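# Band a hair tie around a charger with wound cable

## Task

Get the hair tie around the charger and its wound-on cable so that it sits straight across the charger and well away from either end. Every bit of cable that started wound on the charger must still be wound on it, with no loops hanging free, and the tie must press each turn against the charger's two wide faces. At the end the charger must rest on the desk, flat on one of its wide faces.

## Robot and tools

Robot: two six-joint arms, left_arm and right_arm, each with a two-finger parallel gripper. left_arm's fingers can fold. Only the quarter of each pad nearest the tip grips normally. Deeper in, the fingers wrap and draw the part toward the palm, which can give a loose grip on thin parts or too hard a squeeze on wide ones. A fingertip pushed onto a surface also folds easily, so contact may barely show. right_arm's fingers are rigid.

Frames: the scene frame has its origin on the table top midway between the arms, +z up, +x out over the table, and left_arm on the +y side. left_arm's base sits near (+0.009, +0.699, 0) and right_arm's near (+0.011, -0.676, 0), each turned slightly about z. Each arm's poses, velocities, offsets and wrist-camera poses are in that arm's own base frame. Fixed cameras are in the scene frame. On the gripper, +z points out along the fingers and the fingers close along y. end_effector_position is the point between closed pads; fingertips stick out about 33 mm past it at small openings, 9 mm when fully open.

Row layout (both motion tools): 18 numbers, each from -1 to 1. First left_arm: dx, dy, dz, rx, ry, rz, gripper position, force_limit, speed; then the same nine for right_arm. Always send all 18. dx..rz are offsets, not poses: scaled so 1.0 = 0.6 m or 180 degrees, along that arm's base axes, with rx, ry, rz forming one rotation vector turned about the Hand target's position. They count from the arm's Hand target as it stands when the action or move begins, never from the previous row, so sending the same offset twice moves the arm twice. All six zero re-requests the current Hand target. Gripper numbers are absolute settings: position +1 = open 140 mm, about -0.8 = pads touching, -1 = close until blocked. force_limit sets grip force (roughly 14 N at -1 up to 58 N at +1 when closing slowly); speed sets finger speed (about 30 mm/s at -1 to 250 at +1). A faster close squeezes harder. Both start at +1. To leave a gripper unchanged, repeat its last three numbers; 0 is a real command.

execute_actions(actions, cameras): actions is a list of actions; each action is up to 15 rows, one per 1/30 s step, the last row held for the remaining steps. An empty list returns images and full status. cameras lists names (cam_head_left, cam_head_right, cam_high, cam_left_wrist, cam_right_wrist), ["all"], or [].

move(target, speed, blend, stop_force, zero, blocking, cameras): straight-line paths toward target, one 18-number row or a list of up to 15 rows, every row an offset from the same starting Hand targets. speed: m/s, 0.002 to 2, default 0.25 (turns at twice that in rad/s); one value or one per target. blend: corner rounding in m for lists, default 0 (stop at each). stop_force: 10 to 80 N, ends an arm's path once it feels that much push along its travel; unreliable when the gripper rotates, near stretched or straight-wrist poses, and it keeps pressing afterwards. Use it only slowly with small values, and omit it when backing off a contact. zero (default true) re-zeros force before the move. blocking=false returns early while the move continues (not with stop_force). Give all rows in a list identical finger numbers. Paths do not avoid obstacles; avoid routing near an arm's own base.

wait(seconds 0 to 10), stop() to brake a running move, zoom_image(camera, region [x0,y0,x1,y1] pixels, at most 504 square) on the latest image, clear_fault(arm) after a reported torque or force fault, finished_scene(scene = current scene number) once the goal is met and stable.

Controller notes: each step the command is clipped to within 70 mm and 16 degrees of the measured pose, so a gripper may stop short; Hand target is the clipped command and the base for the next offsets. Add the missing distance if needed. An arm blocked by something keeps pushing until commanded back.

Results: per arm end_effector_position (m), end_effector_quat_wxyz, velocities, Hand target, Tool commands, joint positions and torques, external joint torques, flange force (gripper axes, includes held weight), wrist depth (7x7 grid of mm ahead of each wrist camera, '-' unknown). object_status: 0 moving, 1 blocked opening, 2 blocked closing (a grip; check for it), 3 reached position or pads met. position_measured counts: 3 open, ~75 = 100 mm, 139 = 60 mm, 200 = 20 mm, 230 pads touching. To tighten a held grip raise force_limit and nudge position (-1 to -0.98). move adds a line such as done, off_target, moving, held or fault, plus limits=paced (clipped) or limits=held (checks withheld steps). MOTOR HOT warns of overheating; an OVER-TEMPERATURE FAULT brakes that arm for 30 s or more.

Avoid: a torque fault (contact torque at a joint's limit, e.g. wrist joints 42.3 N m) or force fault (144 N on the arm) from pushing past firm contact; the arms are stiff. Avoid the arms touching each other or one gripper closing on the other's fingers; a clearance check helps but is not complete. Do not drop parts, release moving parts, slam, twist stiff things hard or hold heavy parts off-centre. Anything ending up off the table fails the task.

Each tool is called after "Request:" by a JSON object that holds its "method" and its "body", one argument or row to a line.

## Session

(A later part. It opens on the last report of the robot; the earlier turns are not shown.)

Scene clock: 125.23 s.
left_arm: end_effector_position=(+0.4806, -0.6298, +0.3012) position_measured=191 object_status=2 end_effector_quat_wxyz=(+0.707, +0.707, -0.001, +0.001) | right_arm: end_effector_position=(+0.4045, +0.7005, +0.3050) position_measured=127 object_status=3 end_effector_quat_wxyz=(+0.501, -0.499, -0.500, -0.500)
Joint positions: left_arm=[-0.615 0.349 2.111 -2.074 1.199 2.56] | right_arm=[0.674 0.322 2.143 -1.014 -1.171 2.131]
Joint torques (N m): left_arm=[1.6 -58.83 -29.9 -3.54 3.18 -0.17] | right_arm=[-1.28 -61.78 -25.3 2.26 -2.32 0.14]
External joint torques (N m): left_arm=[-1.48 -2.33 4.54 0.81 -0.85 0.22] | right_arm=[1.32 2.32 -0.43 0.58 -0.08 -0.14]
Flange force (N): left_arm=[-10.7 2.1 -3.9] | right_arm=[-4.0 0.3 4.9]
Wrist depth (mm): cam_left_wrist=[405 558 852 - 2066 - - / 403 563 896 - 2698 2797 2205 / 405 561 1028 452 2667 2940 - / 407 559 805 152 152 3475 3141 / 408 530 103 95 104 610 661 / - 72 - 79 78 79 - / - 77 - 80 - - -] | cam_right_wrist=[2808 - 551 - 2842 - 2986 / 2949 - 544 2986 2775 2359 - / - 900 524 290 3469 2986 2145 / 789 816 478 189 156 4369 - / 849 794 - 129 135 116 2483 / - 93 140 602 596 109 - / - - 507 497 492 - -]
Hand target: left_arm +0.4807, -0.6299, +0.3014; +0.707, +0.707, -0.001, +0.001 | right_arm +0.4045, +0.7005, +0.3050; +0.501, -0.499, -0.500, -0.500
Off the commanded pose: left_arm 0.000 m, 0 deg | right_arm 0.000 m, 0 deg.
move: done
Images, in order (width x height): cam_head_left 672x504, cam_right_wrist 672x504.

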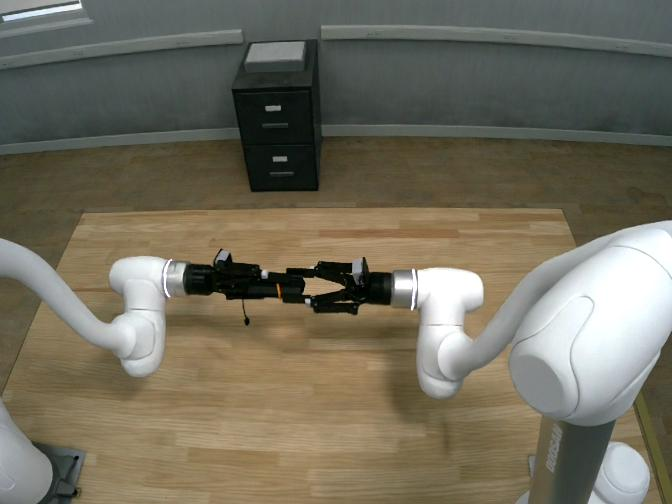

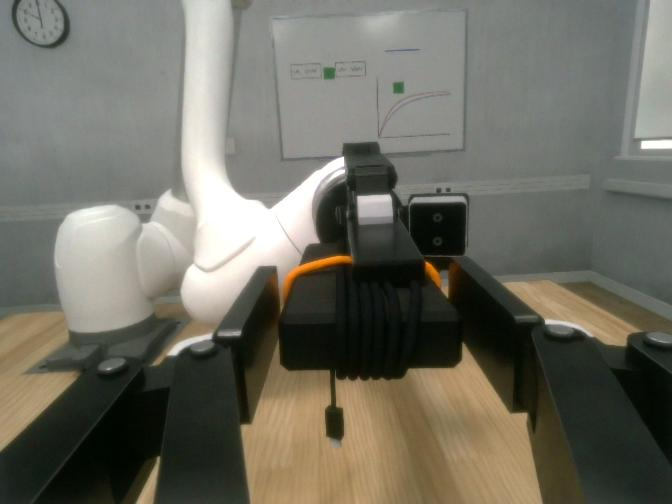

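Request:
{"method": "move", "body": {
  "target": [
    [0,0,0,0,0,0,-1,0.5,-1,0,-0.25,0,0,0,0,0.3,-1,-1],
    [0,0,0,0,0,0,-1,0.5,-1,0,-0.2,0.4,-0.5,0,0,0.3,-1,-1],
    [0,0,0,0,0,0,-1,0.5,-1,0,0.0242,0.247,-0.5,0,0,0.3,-1,-1]
  ],
  "speed": 0.2,
  "cameras": ["cam_right_wrist","cam_head_left","cam_left_wrist"]
}}

Request:
{"method": "zoom_image", "body": {
  "camera": "cam_right_wrist",
  "region": [200, 100, 540, 430]
}}

Scene clock: 133.37 s.
left_arm: end_effector_position=(+0.4807, -0.6299, +0.3014) position_measured=191 object_status=2 end_effector_quat_wxyz=(+0.707, +0.707, -0.001, +0.001) | right_arm: end_effector_position=(+0.4045, +0.7150, +0.4533) position_measured=91 object_status=3 end_effector_quat_wxyz=(-0.001, +0.707, +0.707, +0.000)
Joint positions: left_arm=[-0.615 0.349 2.111 -2.074 1.199 2.56] | right_arm=[1.013 0.444 0.995 -3.14 -1.702 4.155]
Joint torques (N m): left_arm=[1.21 -58.73 -29.82 -3.59 3.09 -0.19] | right_arm=[-1.23 -89.97 -41.44 -4.65 0.03 0.17]
External joint torques (N m): left_arm=[-1.29 -2.26 4.45 0.84 -0.76 0.24] | right_arm=[0.78 2.83 -0.84 0.33 0.02 -0.17]
Flange force (N): left_arm=[-10.3 1.9 -4.2] | right_arm=[7.2 3.2 -2.5]
Wrist depth (mm): cam_left_wrist=[407 561 914 - - - - / 404 568 906 - - - - / 407 559 948 - - - 2831 / 411 558 964 146 2940 - - / 406 528 103 95 103 101 531 / - 72 - 79 78 79 - / - 77 - 80 78 - -] | cam_right_wrist=[537 535 534 218 533 533 535 / 558 555 555 252 554 551 551 / 578 577 571 256 574 575 573 / 599 603 597 599 591 590 597 / 626 619 613 622 619 135 611 / - 83 653 650 650 119 - / - - 678 678 676 680 -]
Hand target: left_arm +0.4807, -0.6299, +0.3014; +0.707, +0.707, -0.001, +0.001 | right_arm +0.4045, +0.7150, +0.4532; -0.001, +0.707, +0.707, +0.000
Off the commanded pose: left_arm 0.000 m, 0 deg | right_arm 0.000 m, 0 deg.
move: done
Images, in order (width x height): cam_head_left 672x504, cam_left_wrist 672x504, cam_right_wrist 672x504.

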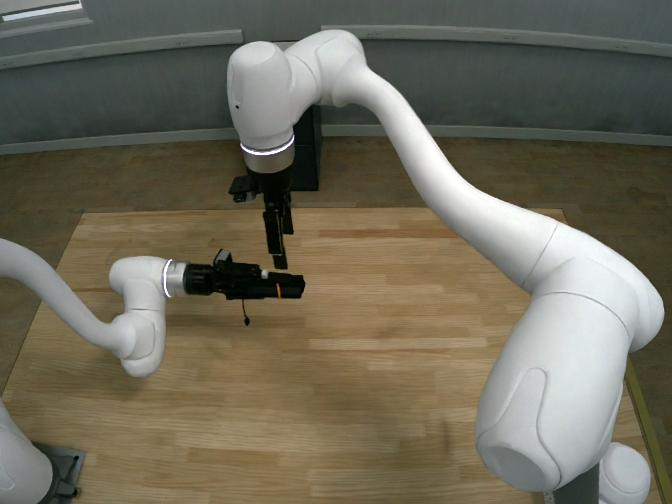

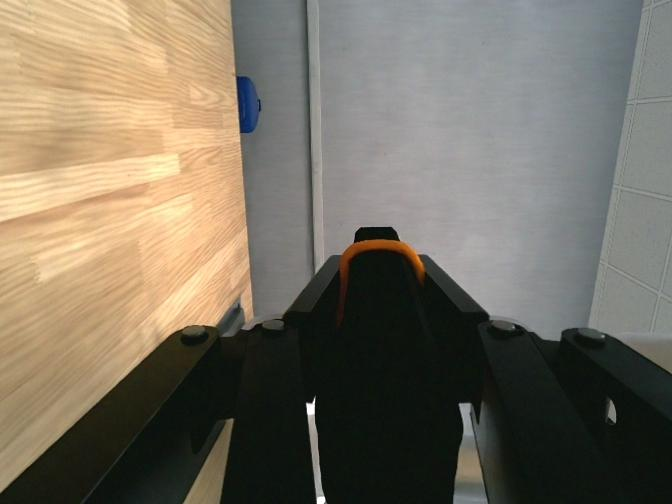

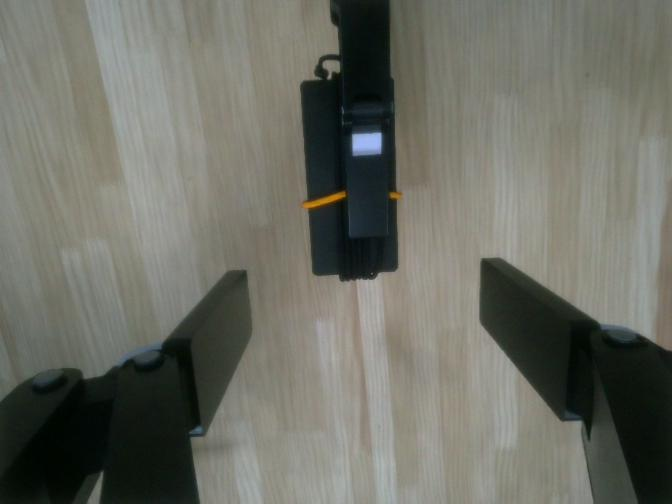

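Scaled by 1.482 from the camera's 672x504 image, which has a finer 960x720 frame.

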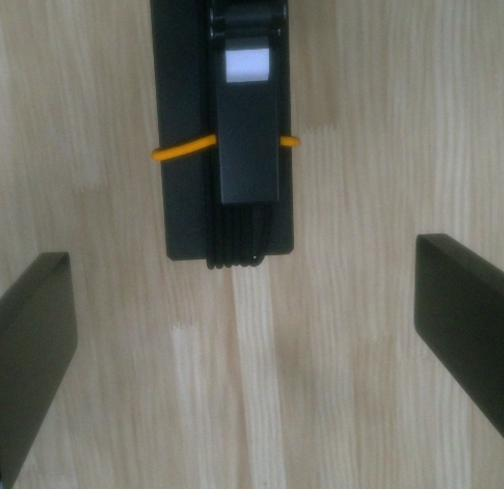

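Request:
{"method": "move", "body": {
  "target": [
    [0,0,0,0,0,0,-1,0.5,-1,0.002,-0.004,0,0,0,0.011,0.1,-1,-1],
    [0,0,0,0,0,0,-1,0.5,-1,0.002,-0.004,-0.207,0,0,0.011,0.1,-1,-1]
  ],
  "speed": 0.1,
  "cameras": ["cam_right_wrist"]
}}

Scene clock: 136.93 s.
left_arm: end_effector_position=(+0.4807, -0.6299, +0.3014) position_measured=191 object_status=2 end_effector_quat_wxyz=(+0.707, +0.707, -0.001, +0.001) | right_arm: end_effector_position=(+0.4058, +0.7127, +0.3290) position_measured=117 object_status=3 end_effector_quat_wxyz=(-0.001, +0.695, +0.719, +0.000)
Joint positions: left_arm=[-0.615 0.349 2.111 -2.074 1.199 2.56] | right_arm=[1.01 0.438 1.227 -3.14 -1.476 4.117]
Joint torques (N m): left_arm=[1.25 -58.7 -29.74 -3.66 3.15 -0.14] | right_arm=[-1.58 -89.64 -41.65 -4.67 0.04 0.19]
External joint torques (N m): left_arm=[-1.29 -2.37 4.38 0.92 -0.82 0.19] | right_arm=[1.05 1.9 -1.17 0.29 0 -0.19]
Flange force (N): left_arm=[-10.2 2.3 -4.3] | right_arm=[5.9 2.4 -1.5]
Wrist depth (mm): cam_left_wrist=[407 559 899 2730 - - - / 405 561 925 - - 2440 - / 408 566 928 3141 168 156 149 / 405 566 903 152 137 3423 155 / 407 532 103 95 103 97 176 / - 72 - 79 78 79 - / - 77 - 80 78 - -] | cam_right_wrist=[426 423 422 142 105 421 422 / 441 440 436 144 148 437 435 / 457 455 455 139 446 454 455 / 476 475 471 157 165 470 470 / 496 488 136 162 163 126 487 / - 92 508 513 512 - - / - - 535 537 536 - -]
Hand target: left_arm +0.4807, -0.6299, +0.3014; +0.707, +0.707, -0.001, +0.001 | right_arm +0.4057, +0.7126, +0.3290; -0.001, +0.695, +0.719, +0.000
Off the commanded pose: left_arm 0.000 m, 0 deg | right_arm 0.000 m, 0 deg.
move: done
Images, in order (width x height): cam_right_wrist 672x504.

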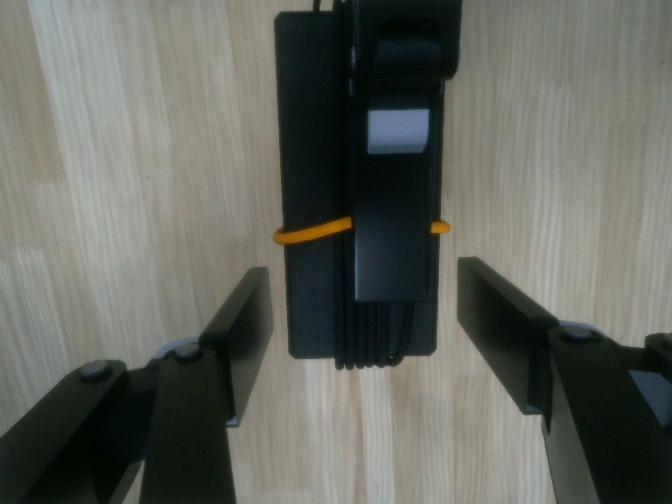

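Request:
{"method": "move", "body": {
  "target": [0,0,0,0,0,0,-1,0.5,-1,-0.002,0,0,0,0,0,-1,-0.5,-1]
}}

Request:
{"method": "wait", "body": {
  "seconds": 1.7
}}

Request:
{"method": "move", "body": {
  "target": [
    [0,0,0,0,0,0,0.3,-1,-1,0,0,0,0,0,0,-1,-0.5,-1],
    [0,0.35,0,0,0,0,0.3,-1,-1,0,0,0,0,0,0,-1,-0.5,-1]
  ],
  "speed": 0.12,
  "cameras": ["cam_right_wrist","cam_high","cam_left_wrist"]
}}

Request:
{"method": "zoom_image", "body": {
  "camera": "cam_right_wrist",
  "region": [200, 0, 520, 430]
}}

Request:
{"method": "zoom_image", "body": {
  "camera": "cam_left_wrist",
  "region": [250, 130, 500, 330]
}}

Scene clock: 138.80 s.
left_arm: end_effector_position=(+0.4807, -0.6299, +0.3014) position_measured=191 object_status=2 end_effector_quat_wxyz=(+0.707, +0.707, -0.001, +0.001) | right_arm: end_effector_position=(+0.4045, +0.7126, +0.3290) position_measured=143 object_status=0 end_effector_quat_wxyz=(-0.001, +0.695, +0.719, +0.000)
Joint positions: left_arm=[-0.615 0.349 2.111 -2.074 1.199 2.56] | right_arm=[1.012 0.437 1.229 -3.14 -1.476 4.118]
Joint torques (N m): left_arm=[1.89 -62.39 -32.8 -4.62 4.41 -0.18] | right_arm=[-0.43 -85.51 -39.17 -4.31 -0.04 0.09]
External joint torques (N m): left_arm=[-1.9 1.31 7.44 1.88 -2.08 0.23] | right_arm=[-0.34 -2.96 -3.92 -0.11 0.07 -0.09]
Flange force (N): left_arm=[-11.3 -2.8 -4.0] | right_arm=[3.7 2.9 -6.5]
Wrist depth (mm): cam_left_wrist=[407 559 846 3141 2271 - - / 407 566 932 3099 - - - / 408 561 1047 - - 157 149 / 404 563 925 144 157 157 154 / 405 530 103 99 104 98 170 / - 72 - 79 78 79 - / - 77 - 80 77 - -] | cam_right_wrist=[427 424 420 142 104 422 420 / 442 437 437 143 149 438 435 / 455 457 456 140 448 454 451 / 475 474 475 155 147 472 472 / 495 491 121 162 150 115 485 / - 93 93 512 513 86 - / - - - 539 536 - -]
Hand target: left_arm +0.4807, -0.6299, +0.3014; +0.707, +0.707, -0.001, +0.001 | right_arm +0.4045, +0.7126, +0.3290; -0.001, +0.695, +0.719, +0.000
Off the commanded pose: left_arm 0.000 m, 0 deg | right_arm 0.000 m, 0 deg.
move: done

Scene clock: 140.50 s.
left_arm: end_effector_position=(+0.4807, -0.6299, +0.3014) position_measured=191 object_status=2 end_effector_quat_wxyz=(+0.707, +0.707, -0.001, +0.001) | right_arm: end_effector_position=(+0.4045, +0.7126, +0.3290) position_measured=143 object_status=2 end_effector_quat_wxyz=(-0.001, +0.695, +0.719, +0.000)
Joint positions: left_arm=[-0.615 0.349 2.111 -2.074 1.199 2.56] | right_arm=[1.012 0.437 1.229 -3.14 -1.476 4.118]
Joint torques (N m): left_arm=[1.99 -62.27 -32.84 -4.67 4.32 -0.21] | right_arm=[-0.55 -85.61 -39.04 -4.24 -0.01 0.12]
External joint torques (N m): left_arm=[-1.96 1.19 7.49 1.93 -1.98 0.26] | right_arm=[0.62 -2.45 -3.89 -0.13 0.05 -0.12]
Flange force (N): left_arm=[-11.5 -2.8 -4.2] | right_arm=[5.1 2.4 -6.4]
Wrist depth (mm): cam_left_wrist=[399 563 2577 3141 - - - / 404 569 2548 3423 - - 2698 / 405 572 940 3099 - 161 149 / 404 568 899 145 156 158 154 / 410 533 103 99 104 97 171 / - 72 - 79 78 79 - / - 77 - 80 78 - -] | cam_right_wrist=[423 424 418 142 104 421 421 / 439 439 438 145 133 438 437 / 456 455 455 141 445 454 455 / 476 472 474 151 149 471 472 / 496 489 121 162 158 115 487 / - 93 93 512 510 86 - / - - - 540 536 - -]
Hand target: left_arm +0.4807, -0.6299, +0.3014; +0.707, +0.707, -0.001, +0.001 | right_arm +0.4045, +0.7126, +0.3290; -0.001, +0.695, +0.719, +0.000
Tool commands: left_gripper/position=-1.0 left_gripper/force_limit=+0.5 left_gripper/speed=-1.0 right_gripper/position=-1.0 right_gripper/force_limit=-0.5 right_gripper/speed=-1.0
Off the commanded pose: left_arm 0.000 m, 0 deg | right_arm 0.000 m, 0 deg.
wait: 1.70 s; at rest by 0.17 s

Scene clock: 144.90 s.
left_arm: end_effector_position=(+0.4807, -0.4199, +0.3014) position_measured=91 object_status=3 end_effector_quat_wxyz=(+0.707, +0.707, -0.001, +0.001) | right_arm: end_effector_position=(+0.4045, +0.7126, +0.3290) position_measured=143 object_status=2 end_effector_quat_wxyz=(-0.001, +0.695, +0.719, +0.000)
Joint positions: left_arm=[-0.251 0.256 2.254 -1.775 1.425 2.528] | right_arm=[1.012 0.437 1.229 -3.14 -1.476 4.118]
Joint torques (N m): left_arm=[1.74 -44.58 -24.92 -2.34 2.18 -0.06] | right_arm=[-1.43 -92.23 -43.57 -4.59 0.16 0.18]
External joint torques (N m): left_arm=[-1.75 -4.11 2.63 0.25 0.08 0.11] | right_arm=[1.76 4.27 0.66 0.23 -0.13 -0.18]
Flange force (N): left_arm=[-10.5 5.3 1.2] | right_arm=[6.0 1.4 1.5]
Wrist depth (mm): cam_left_wrist=[407 563 914 - - 6370 421 / 407 561 1010 - - - 448 / 410 563 932 355 362 353 346 / 407 532 925 287 397 365 347 / 405 476 129 1108 3372 131 100 / - 80 1057 972 896 113 79 / - - 3017 3822 - - -] | cam_right_wrist=[424 424 422 145 415 421 421 / 441 439 438 147 430 436 434 / 459 453 455 153 448 452 454 / 475 474 471 155 160 470 472 / 494 490 138 163 156 115 485 / - 93 93 514 512 86 - / - - - 537 537 - -]
Hand target: left_arm +0.4807, -0.4199, +0.3014; +0.707, +0.707, -0.001, +0.001 | right_arm +0.4045, +0.7126, +0.3290; -0.001, +0.695, +0.719, +0.000
Off the commanded pose: left_arm 0.000 m, 0 deg | right_arm 0.000 m, 0 deg.
move: done
Images, in order (width x height): cam_high 672x504, cam_left_wrist 672x504, cam_right_wrist 672x504.

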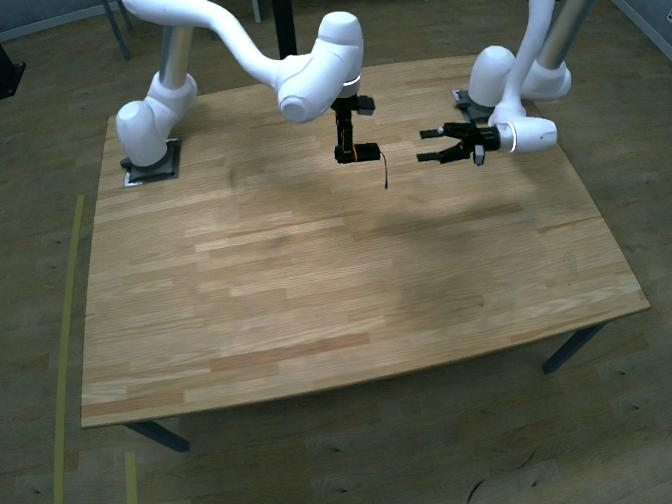

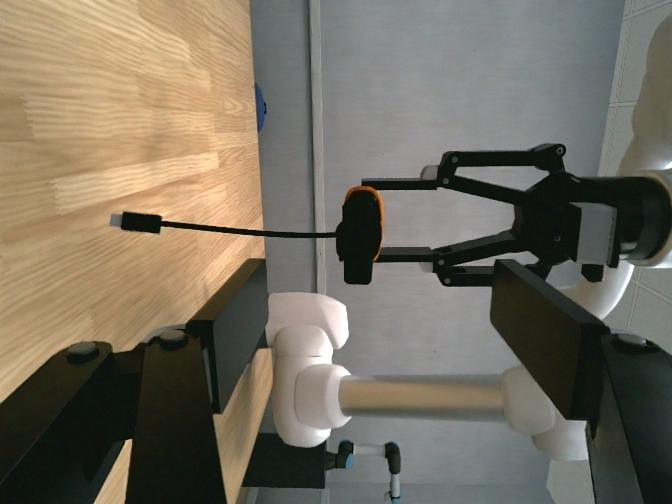

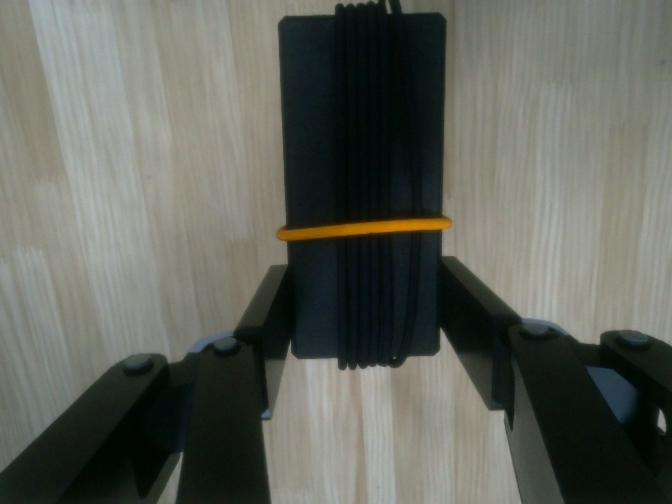

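Scaled by 1.172 from the camera's 672x504 image, which has a finer 960x720 frame.

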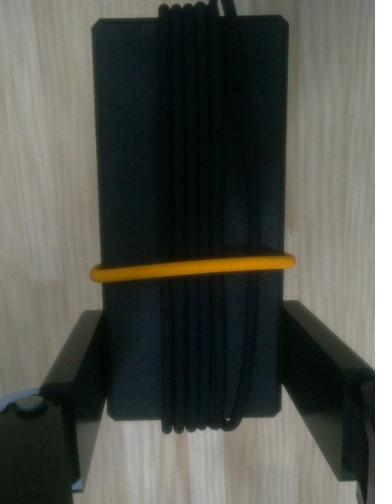

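Scaled by 2.016 from the camera's 672x504 image, which has a finer 960x720 frame.

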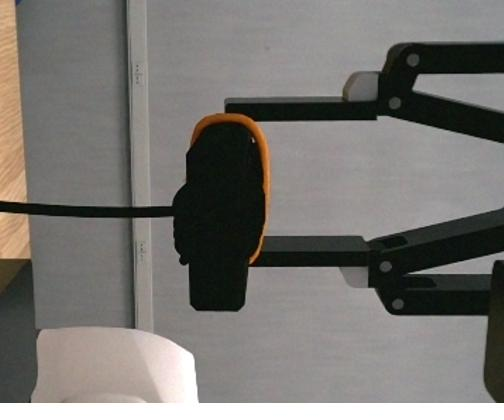

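Request:
{"method": "move", "body": {
  "target": [
    [0,0,0,0,0,0,0.3,-1,-1,0,0,-0.345,0,0,0,-1,-0.5,-1],
    [0,0,0,0,0,0,0.3,-1,-1,0,-0.12,-0.445,0,0,0,-1,-0.5,-1]
  ],
  "speed": [0.15,0.08],
  "blend": [0.01,0]
}}

Request:
{"method": "move", "body": {
  "target": [0,0,0,0,0,0,0.3,-1,-1,0,0,-0.045,0,0,0,-1,-0.5,-1],
  "speed": 0.01,
  "stop_force": 10,
  "cameras": ["cam_right_wrist","cam_head_left"]
}}

Request:
{"method": "move", "body": {
  "target": [0,0,0,0,0,0,0.3,-1,-1,0,0,-0.003,0,0,0,-1,-0.5,-1],
  "speed": 0.01
}}

Scene clock: 150.10 s.
left_arm: end_effector_position=(+0.4807, -0.4199, +0.3014) position_measured=91 object_status=3 end_effector_quat_wxyz=(+0.707, +0.707, -0.001, +0.001) | right_arm: end_effector_position=(+0.4045, +0.6407, +0.0620) position_measured=143 object_status=2 end_effector_quat_wxyz=(-0.001, +0.695, +0.719, +0.000)
Joint positions: left_arm=[-0.25 0.256 2.254 -1.775 1.425 2.528] | right_arm=[0.961 0.485 1.665 -3.139 -0.991 4.067]
Joint torques (N m): left_arm=[1.37 -44.69 -24.75 -2.33 2.14 -0.06] | right_arm=[-1.8 -87.41 -34.27 -4.32 -0.58 0.15]
External joint torques (N m): left_arm=[-1.34 -4.01 2.48 0.24 0.12 0.11] | right_arm=[2.51 1.46 -1.81 0.67 0.61 -0.15]
Flange force (N): left_arm=[-9.9 5.2 0.5] | right_arm=[6.4 0.6 1.0]
Wrist depth (mm): cam_left_wrist=[412 572 940 - 463 2548 2730 / 405 568 1015 2978 434 3324 2364 / 387 502 434 413 400 409 - / 388 500 467 427 404 406 - / 406 475 129 1141 3185 131 101 / - 81 1006 968 859 122 79 / - - 1141 3185 5212 - -] | cam_right_wrist=[181 180 180 159 178 180 179 / 187 187 187 156 160 186 186 / 196 194 194 157 190 193 193 / 202 202 202 160 161 201 201 / 210 210 141 163 156 115 207 / - 93 93 219 219 86 - / - - - 229 229 - -]
Hand target: left_arm +0.4807, -0.4199, +0.3014; +0.707, +0.707, -0.001, +0.001 | right_arm +0.4045, +0.6406, +0.0620; -0.001, +0.695, +0.719, +0.000
Off the commanded pose: left_arm 0.000 m, 0 deg | right_arm 0.000 m, 0 deg.
move: done

Scene clock: 152.53 s.
left_arm: end_effector_position=(+0.4807, -0.4199, +0.3014) position_measured=91 object_status=3 end_effector_quat_wxyz=(+0.707, +0.707, -0.001, +0.001) | right_arm: end_effector_position=(+0.4046, +0.6407, +0.0435) position_measured=143 object_status=2 end_effector_quat_wxyz=(-0.001, +0.695, +0.719, +0.000)
Joint positions: left_arm=[-0.25 0.256 2.254 -1.775 1.425 2.528] | right_arm=[0.961 0.502 1.678 -3.139 -0.961 4.067]
Joint torques (N m): left_arm=[1.46 -44.4 -24.77 -2.34 2.16 -0.11] | right_arm=[-0.14 -77.81 -29.38 -3.6 0.57 0.17]
External joint torques (N m): left_arm=[-1.51 -4.32 2.49 0.24 0.1 0.16] | right_arm=[0.02 -8.09 -5.79 0.02 -0.54 -0.17]
Flange force (N): left_arm=[-10.4 5.6 0.8] | right_arm=[1.9 1.5 -12.1]
Wrist depth (mm): cam_left_wrist=[404 568 940 2205 471 - - / 410 558 903 - 432 3583 - / 389 527 436 416 398 421 2466 / 385 526 453 2978 404 620 - / 406 470 129 1042 - 132 100 / - 80 1019 968 852 122 79 / - - 3058 2797 - - -] | cam_right_wrist=[164 164 162 136 138 163 163 / 170 169 169 138 145 169 169 / 176 176 176 - 152 175 174 / 183 183 183 153 158 182 182 / 191 191 141 159 158 115 188 / - 93 93 198 198 86 - / - - - 207 207 - -]
Hand target: left_arm +0.4807, -0.4199, +0.3014; +0.707, +0.707, -0.001, +0.001 | right_arm +0.4046, +0.6406, +0.0435; -0.001, +0.695, +0.719, +0.000 (not the last commanded pose)
Off the commanded pose: left_arm 0.000 m, 0 deg | right_arm 0.008 m, 0 deg.
move: contact (right_arm)
Images, in order (width x height): cam_head_left 672x504, cam_right_wrist 672x504.

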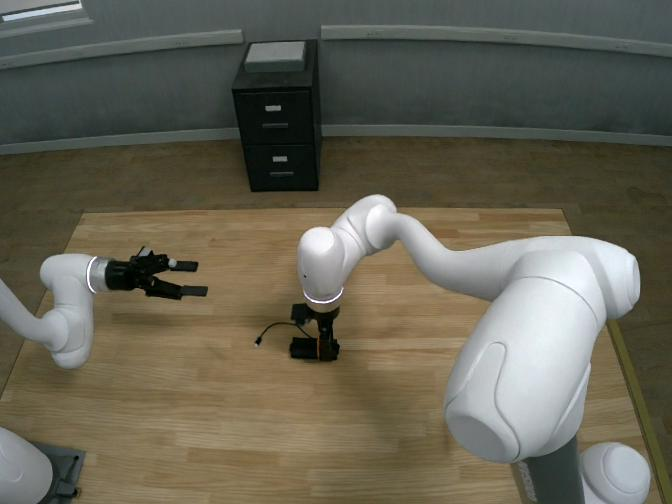

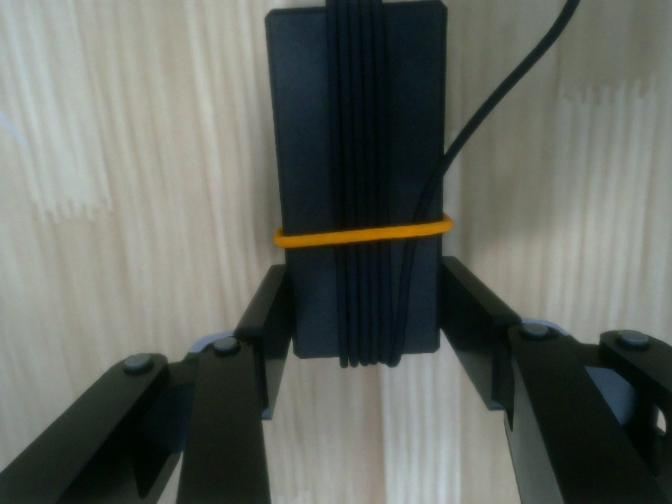

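Scene clock: 153.23 s.
left_arm: end_effector_position=(+0.4807, -0.4199, +0.3014) position_measured=91 object_status=3 end_effector_quat_wxyz=(+0.707, +0.707, -0.001, +0.001) | right_arm: end_effector_position=(+0.4046, +0.6407, +0.0417) position_measured=143 object_status=2 end_effector_quat_wxyz=(-0.001, +0.695, +0.719, +0.000)
Joint positions: left_arm=[-0.25 0.256 2.254 -1.775 1.425 2.528] | right_arm=[0.961 0.504 1.679 -3.139 -0.958 4.067]
Joint torques (N m): left_arm=[1.39 -44.39 -24.65 -2.33 2.19 -0.14] | right_arm=[0.71 -66.52 -24.11 -3.01 1.52 0.17]
External joint torques (N m): left_arm=[-1.37 -4.15 2.39 0.24 0.07 0.19] | right_arm=[-0.81 -20.05 -11.12 -0.58 -1.49 -0.17]
Flange force (N): left_arm=[-10.0 5.3 0.6] | right_arm=[-1.5 0.5 -28.2]
Wrist depth (mm): cam_left_wrist=[404 568 906 2548 473 2466 - / 406 570 899 2797 438 2831 - / 391 535 431 410 397 2903 3528 / 395 533 458 424 405 749 - / 411 472 129 1047 3640 131 101 / - 81 1024 972 885 121 79 / - - 3099 3276 4247 - -] | cam_right_wrist=[162 162 161 131 159 161 161 / 168 168 166 138 141 167 167 / 175 174 174 145 150 174 174 / 181 182 181 152 156 181 180 / 189 189 141 162 155 115 186 / - 93 93 197 196 86 - / - - - 205 205 - -]
Hand target: left_arm +0.4807, -0.4199, +0.3014; +0.707, +0.707, -0.001, +0.001 | right_arm +0.4046, +0.6406, +0.0417; -0.001, +0.695, +0.719, +0.000
Off the commanded pose: left_arm 0.000 m, 0 deg | right_arm 0.000 m, 0 deg.
move: done

Request:
{"method": "move", "body": {
  "target": [0,0,0,0,0,0,0.3,-1,-1,0,0,0.25,0,0,0,-1,-0.5,-1],
  "speed": 0.12,
  "cameras": ["cam_right_wrist","cam_head_left"]
}}

Request:
{"method": "zoom_image", "body": {
  "camera": "cam_right_wrist",
  "region": [200, 150, 500, 500]
}}

Scene clock: 158.23 s.
left_arm: end_effector_position=(+0.4807, -0.4199, +0.3014) position_measured=91 object_status=3 end_effector_quat_wxyz=(+0.707, +0.707, -0.001, +0.001) | right_arm: end_effector_position=(+0.4046, +0.6406, +0.1916) position_measured=143 object_status=2 end_effector_quat_wxyz=(-0.001, +0.695, +0.719, +0.000)
Joint positions: left_arm=[-0.25 0.256 2.254 -1.775 1.425 2.528] | right_arm=[0.961 0.39 1.551 -3.14 -1.201 4.067]
Joint torques (N m): left_arm=[1.24 -44.77 -24.92 -2.27 2.14 -0.16] | right_arm=[-1.64 -84.65 -40.57 -4.3 0.12 0.19]
External joint torques (N m): left_arm=[-1.29 -4 2.62 0.17 0.12 0.21] | right_arm=[1.85 4.44 0.53 0.23 -0.09 -0.19]
Flange force (N): left_arm=[-10.2 4.8 0.4] | right_arm=[5.9 1.4 3.0]
Wrist depth (mm): cam_left_wrist=[407 570 932 - 2667 460 - / 406 566 914 3423 3475 438 426 / 407 568 770 432 424 400 393 / 405 565 448 452 458 403 412 / 412 471 129 1077 - 131 100 / - 81 1038 1001 903 113 79 / - - 2940 2667 4327 - -] | cam_right_wrist=[299 298 296 132 136 298 297 / 310 310 307 138 144 308 307 / 323 320 319 145 323 320 320 / 336 333 332 153 155 333 332 / 348 348 138 162 156 115 343 / - 93 93 362 361 86 - / - - - 378 378 - -]
Hand target: left_arm +0.4807, -0.4199, +0.3014; +0.707, +0.707, -0.001, +0.001 | right_arm +0.4046, +0.6406, +0.1917; -0.001, +0.695, +0.719, +0.000
Off the commanded pose: left_arm 0.000 m, 0 deg | right_arm 0.000 m, 0 deg.
move: done
Images, in order (width x height): cam_head_left 672x504, cam_right_wrist 672x504.

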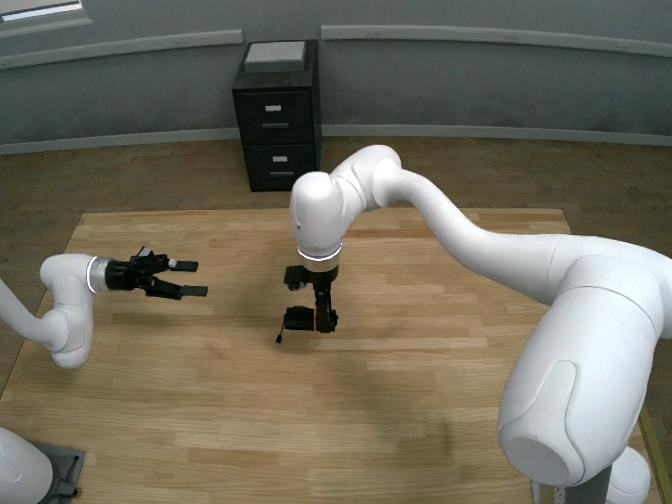

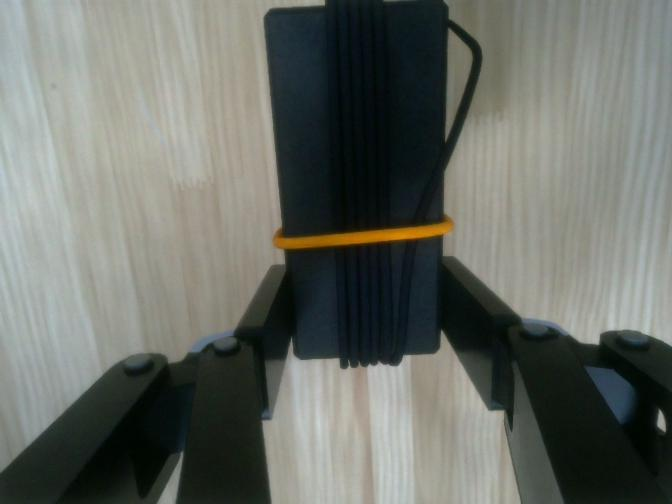

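Scaled by 1.440 from the camera's 672x504 image, which has a finer 960x720 frame.

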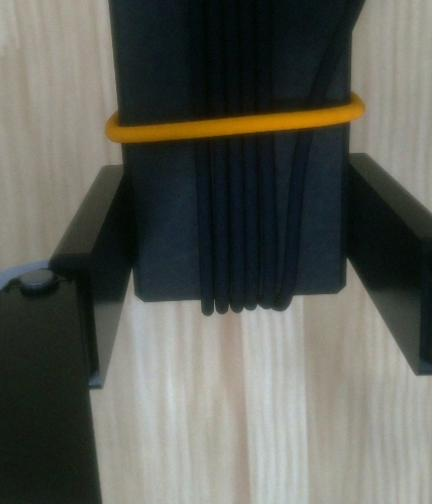

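Request:
{"method": "move", "body": {
  "target": [0,0,0,0,0,0,0.3,-1,-1,0,0,0.15,-0.22,-0.25,0,-1,-0.5,-1],
  "speed": 0.3,
  "cameras": ["cam_right_wrist","cam_head_left"]
}}

Scene clock: 162.17 s.
left_arm: end_effector_position=(+0.4807, -0.4199, +0.3014) position_measured=91 object_status=3 end_effector_quat_wxyz=(+0.707, +0.707, -0.001, +0.001) | right_arm: end_effector_position=(+0.4046, +0.6406, +0.2817) position_measured=143 object_status=2 end_effector_quat_wxyz=(+0.498, +0.602, +0.623, +0.023)
Joint positions: left_arm=[-0.25 0.256 2.254 -1.775 1.425 2.528] | right_arm=[1.307 0.578 1.404 -4.043 -1.721 4.544]
Joint torques (N m): left_arm=[1.78 -44.94 -24.45 -2.4 2.2 -0.13] | right_arm=[-1.4 -101.27 -40.03 -5.71 -1.79 0.3]
External joint torques (N m): left_arm=[-1.96 -3.59 2.18 0.3 0.06 0.18] | right_arm=[1.48 4.31 0.52 1.21 0.46 -0.27]
Flange force (N): left_arm=[-9.2 4.5 1.9] | right_arm=[6.1 -1.3 -1.7]
Wrist depth (mm): cam_left_wrist=[408 559 932 2520 2831 - - / 409 563 928 3324 3141 - - / 411 575 828 438 2667 3954 - / 405 561 1019 440 389 3141 - / 407 476 129 1062 369 131 101 / - 81 1038 1042 333 304 79 / - - 2940 3230 324 299 -] | cam_right_wrist=[280 315 350 132 137 - 1843 / 310 353 399 139 142 - 2383 / 348 405 482 143 147 - - / 395 473 556 153 152 - - / 463 549 121 - 140 112 2088 / - 93 92 - - 86 - / - - - - - - -]
Hand target: left_arm +0.4807, -0.4199, +0.3014; +0.707, +0.707, -0.001, +0.001 | right_arm +0.4046, +0.6406, +0.2817; +0.498, +0.602, +0.623, +0.023
Off the commanded pose: left_arm 0.000 m, 0 deg | right_arm 0.000 m, 0 deg.
move: done
Images, in order (width x height): cam_head_left 672x504, cam_right_wrist 672x504.

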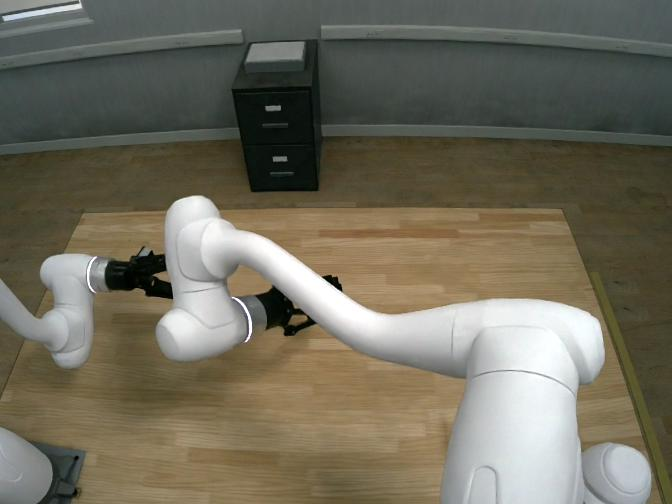

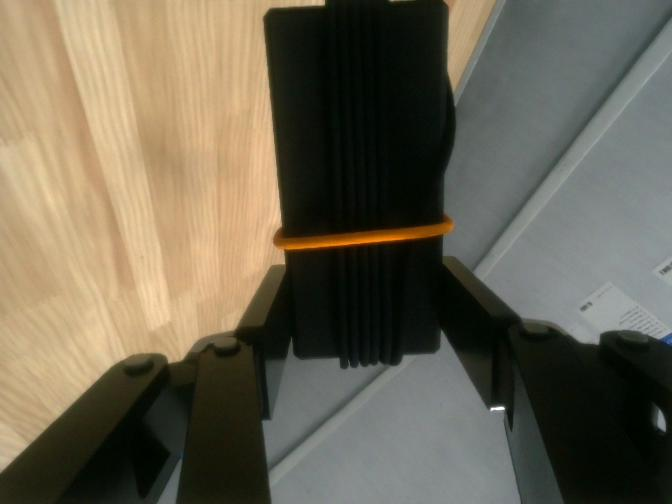

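Request:
{"method": "move", "body": {
  "target": [0,0,0,0,0,0,0.3,-1,-1,0,-0.3,0.12,0.22,0.25,0,-1,-0.5,-1],
  "speed": 0.3
}}

Request:
{"method": "move", "body": {
  "target": [0,0,0,0,0,0,0.3,-1,-1,0,-0.1,0,-0.556,-0.155,-0.202,-1,-0.5,-1],
  "speed": 0.3,
  "cameras": ["cam_right_wrist","cam_head_left"]
}}

Scene clock: 167.23 s.
left_arm: end_effector_position=(+0.4807, -0.4199, +0.3014) position_measured=91 object_status=3 end_effector_quat_wxyz=(+0.707, +0.707, -0.001, +0.001) | right_arm: end_effector_position=(+0.4045, +0.4607, +0.3537) position_measured=143 object_status=2 end_effector_quat_wxyz=(-0.001, +0.695, +0.719, +0.000)
Joint positions: left_arm=[-0.25 0.256 2.254 -1.775 1.425 2.528] | right_arm=[0.793 0.096 1.625 -3.14 -1.421 3.899]
Joint torques (N m): left_arm=[1.41 -44.79 -24.88 -2.35 2.16 -0.12] | right_arm=[-0.79 -57.37 -43.19 -4.56 0.11 0.22]
External joint torques (N m): left_arm=[-1.44 -3.99 2.58 0.25 0.1 0.17] | right_arm=[1.06 4.34 0.61 0.24 -0.09 -0.22]
Flange force (N): left_arm=[-10.1 5.0 0.6] | right_arm=[5.3 3.1 1.8]
Wrist depth (mm): cam_left_wrist=[411 562 1019 - 2831 - 2831 / 410 558 914 - - 2831 632 / 407 568 1038 3324 603 587 559 / 409 563 921 2903 3058 822 - / 405 473 129 1024 - 131 100 / - 81 944 984 956 113 79 / - - 3141 3141 - - -] | cam_right_wrist=[448 449 442 134 137 445 444 / 465 462 459 138 145 460 458 / 477 480 480 145 151 478 478 / 499 497 494 153 157 497 495 / 520 515 120 - 156 115 513 / - - 93 542 539 86 - / - - - 564 566 - -]
Hand target: left_arm +0.4807, -0.4199, +0.3014; +0.707, +0.707, -0.001, +0.001 | right_arm +0.4046, +0.4606, +0.3537; -0.001, +0.695, +0.719, +0.000
Off the commanded pose: left_arm 0.000 m, 0 deg | right_arm 0.000 m, 0 deg.
move: done

Scene clock: 170.83 s.
left_arm: end_effector_position=(+0.4807, -0.4199, +0.3014) position_measured=91 object_status=3 end_effector_quat_wxyz=(+0.707, +0.707, -0.001, +0.001) | right_arm: end_effector_position=(+0.4045, +0.4007, +0.3537) position_measured=143 object_status=2 end_effector_quat_wxyz=(+0.667, +0.594, +0.224, -0.391)
Joint positions: left_arm=[-0.25 0.256 2.254 -1.775 1.425 2.528] | right_arm=[0.964 0.714 1.494 -3.983 -2.55 4.733]
Joint torques (N m): left_arm=[1.67 -44.42 -24.52 -2.31 2.18 -0.16] | right_arm=[-1.44 -105.85 -33.76 -4.15 -2.97 0.27]
External joint torques (N m): left_arm=[-1.61 -4.33 2.22 0.2 0.07 0.21] | right_arm=[1.94 3 -0.11 0.82 0.77 -0.23]
Flange force (N): left_arm=[-10.0 5.6 1.1] | right_arm=[1.8 -3.3 -4.6]
Wrist depth (mm): cam_left_wrist=[410 557 892 299 290 305 3099 / 404 562 917 267 299 426 2636 / 407 561 921 273 303 476 - / 407 563 1047 3230 3759 513 - / 410 477 129 1062 - 131 100 / - 81 1001 932 794 121 79 / - - 976 3141 - - -] | cam_right_wrist=[2483 2432 139 131 136 - - / - - - 139 142 - - / 520 - - 145 145 - - / 522 - - 152 155 - - / 3232 - 121 162 156 112 - / - 93 93 2432 - 86 - / - - - 2912 - - -]
Hand target: left_arm +0.4807, -0.4199, +0.3014; +0.707, +0.707, -0.001, +0.001 | right_arm +0.4046, +0.4006, +0.3537; +0.667, +0.594, +0.224, -0.391
Off the commanded pose: left_arm 0.000 m, 0 deg | right_arm 0.000 m, 0 deg.
move: done
Images, in order (width x height): cam_head_left 672x504, cam_right_wrist 672x504.

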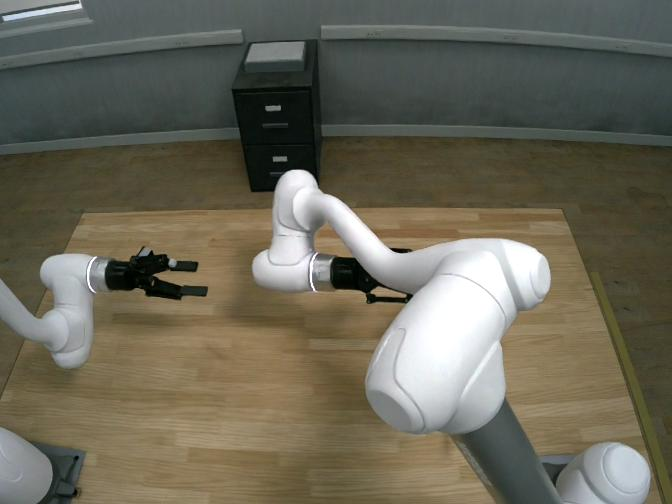

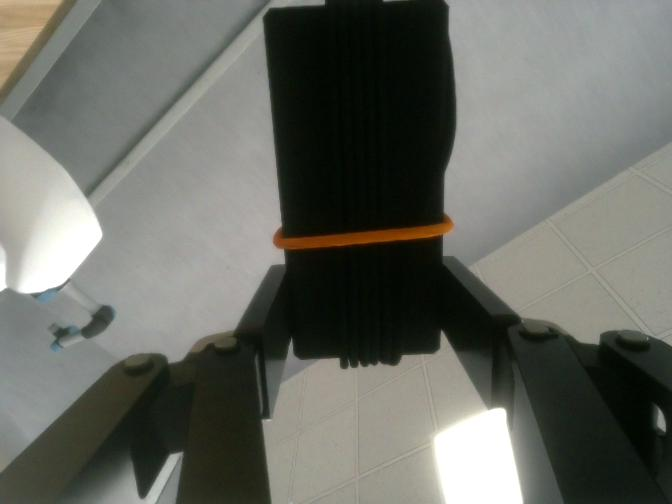

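Request:
{"method": "move", "body": {
  "target": [0,0,0,0,0,0,0.3,-1,-1,0,0,0.25,-0.28,0,0,-1,-0.5,-1],
  "speed": 0.3,
  "cameras": ["cam_right_wrist","cam_head_left"]
}}

Request:
{"method": "zoom_image", "body": {
  "camera": "cam_right_wrist",
  "region": [200, 0, 540, 300]
}}

Scene clock: 173.97 s.
left_arm: end_effector_position=(+0.4807, -0.4199, +0.3014) position_measured=91 object_status=3 end_effector_quat_wxyz=(+0.707, +0.707, -0.001, +0.001) | right_arm: end_effector_position=(+0.4046, +0.4007, +0.5037) position_measured=143 object_status=2 end_effector_quat_wxyz=(+0.856, +0.253, +0.036, -0.450)
Joint positions: left_arm=[-0.25 0.256 2.254 -1.775 1.425 2.528] | right_arm=[0.832 0.639 1.825 -5.493 -2.869 3.637]
Joint torques (N m): left_arm=[1.81 -45.12 -24.8 -2.34 2.21 -0.13] | right_arm=[-1.29 -94.75 -28.14 0.83 0.77 0.3]
External joint torques (N m): left_arm=[-1.72 -3.7 2.5 0.24 0.05 0.18] | right_arm=[1.43 3.9 0.17 0.74 -0.18 -0.28]
Flange force (N): left_arm=[-9.8 4.5 1.4] | right_arm=[0.0 0.0 0.0]
Wrist depth (mm): cam_left_wrist=[406 565 940 2831 - - 2293 / 412 562 777 2903 - - 3230 / 404 573 475 322 561 2797 - / 410 563 921 341 437 721 - / 407 473 129 1077 3528 131 101 / - 81 1006 948 785 113 79 / - - 3276 2978 3423 - -] | cam_right_wrist=[- - - 131 135 - 1512 / 2912 - 143 138 142 - 1413 / 3469 - 2359 144 149 1872 - / - 297 285 152 155 1627 1552 / - 195 139 162 157 113 - / - 93 92 - - 86 - / - - - - 1829 - -]
Hand target: left_arm +0.4807, -0.4199, +0.3014; +0.707, +0.707, -0.001, +0.001 | right_arm +0.4046, +0.4006, +0.5037; +0.856, +0.253, +0.036, -0.450
Off the commanded pose: left_arm 0.000 m, 0 deg | right_arm 0.000 m, 0 deg.
move: done
Images, in order (width x height): cam_head_left 672x504, cam_right_wrist 672x504.

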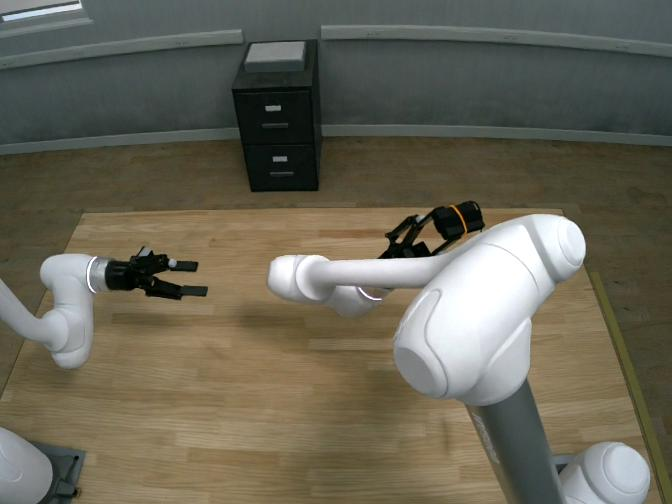

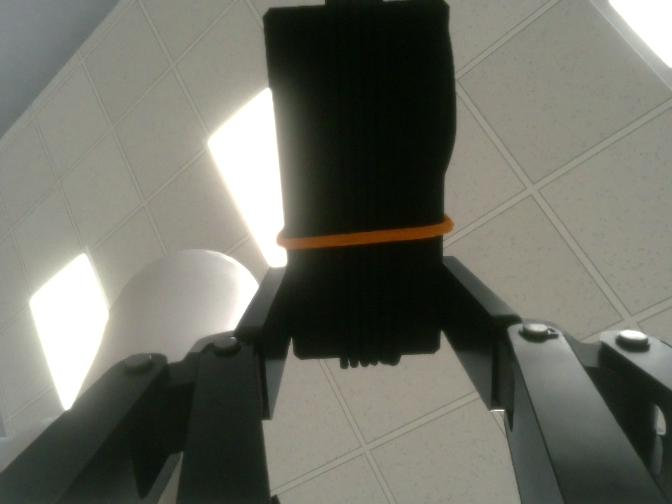

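Scaled by 1.482 from the camera's 672x504 image, which has a finer 960x720 frame.

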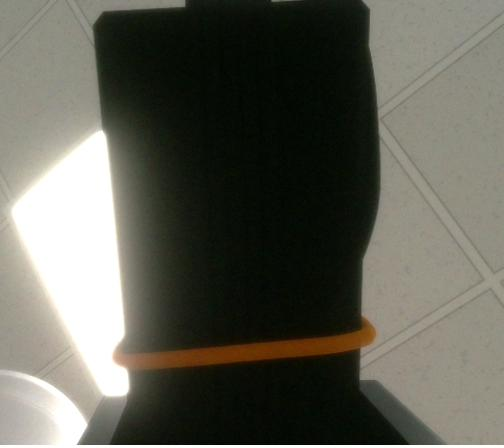

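Request:
{"method": "move", "body": {
  "target": [0,0,0,0,0,0,0.3,-1,-1,0,0,0,0.115,0.322,-0.6,-1,-0.5,-1],
  "speed": 0.5,
  "cameras": ["cam_right_wrist","cam_head_left"]
}}

Request:
{"method": "zoom_image", "body": {
  "camera": "cam_head_left",
  "region": [370, 170, 520, 290]
}}

Scene clock: 178.83 s.
left_arm: end_effector_position=(+0.4807, -0.4199, +0.3014) position_measured=91 object_status=3 end_effector_quat_wxyz=(+0.707, +0.707, -0.001, +0.001) | right_arm: end_effector_position=(+0.4046, +0.4005, +0.5036) position_measured=143 object_status=2 end_effector_quat_wxyz=(+0.803, +0.250, +0.065, -0.537)
Joint positions: left_arm=[-0.25 0.256 2.254 -1.775 1.425 2.528] | right_arm=[0.834 0.639 1.823 -5.477 -2.867 3.436]
Joint torques (N m): left_arm=[1.31 -44.73 -24.72 -2.37 2.17 -0.15] | right_arm=[-1.56 -94.78 -28.23 0.87 0.71 0.25]
External joint torques (N m): left_arm=[-1.34 -3.85 2.44 0.27 0.08 0.2] | right_arm=[1.71 3.61 0.12 0.67 -0.13 -0.23]
Flange force (N): left_arm=[-9.7 4.7 0.5] | right_arm=[0.0 0.0 0.0]
Wrist depth (mm): cam_left_wrist=[407 557 921 2763 2831 - - / 406 562 759 365 - - - / 408 568 473 322 410 - - / 409 559 914 339 429 691 2577 / 411 476 128 1113 - 131 110 / - 81 976 932 805 113 79 / - - 2978 3324 - - -] | cam_right_wrist=[2712 - - 130 - 1829 1447 / 2912 2949 2359 138 140 1722 1709 / - - 2290 145 148 - - / - 227 275 154 155 1735 1573 / 156 160 141 162 157 112 - / - 93 92 - - 86 - / - - - - 1735 - -]
Hand target: left_arm +0.4807, -0.4199, +0.3014; +0.707, +0.707, -0.001, +0.001 | right_arm +0.4046, +0.4005, +0.5036; +0.803, +0.250, +0.065, -0.537 (not the last commanded pose)
Off the commanded pose: left_arm 0.000 m, 0 deg | right_arm 0.000 m, 112 deg.
move: held (right_arm; a check stopped the path); limits=held
pose unreachable (right arm): on one or more control steps of this call, first in action 0 (counted from 0), this arm could not follow its commanded pose, so it was not sent that pose on those steps. It may still have moved: this result reports where it is.
cause: moving toward the commanded pose would bring two parts of the arm too close to each other (its gripper and another part of the arm, with joints 5 (wrist pitch) and 6 (wrist roll) between them, 5 mm apart when it was first held).
Images, in order (width x height): cam_head_left 672x504, cam_right_wrist 672x504.

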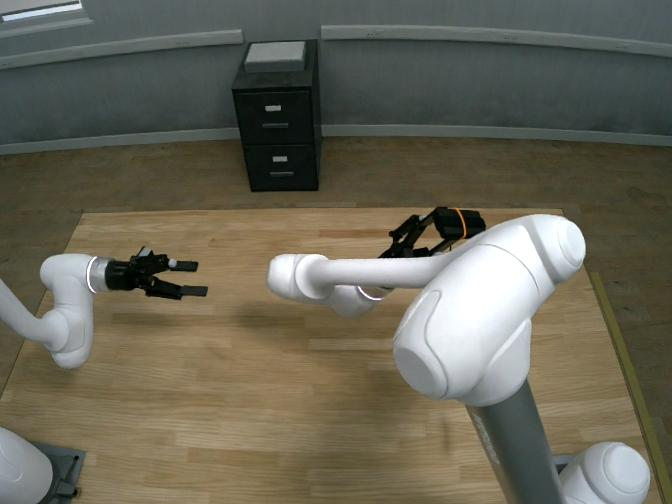

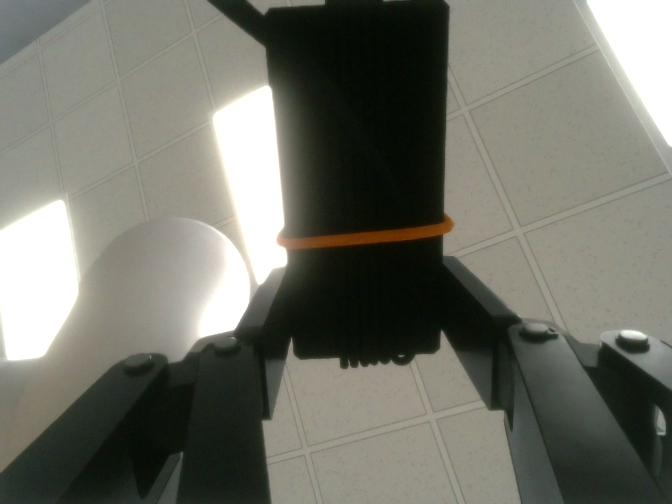

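Scaled by 3.360 from the camera's 672x504 image, which has a finer 960x720 frame.

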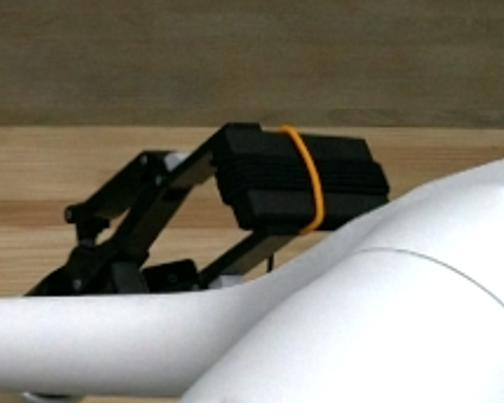

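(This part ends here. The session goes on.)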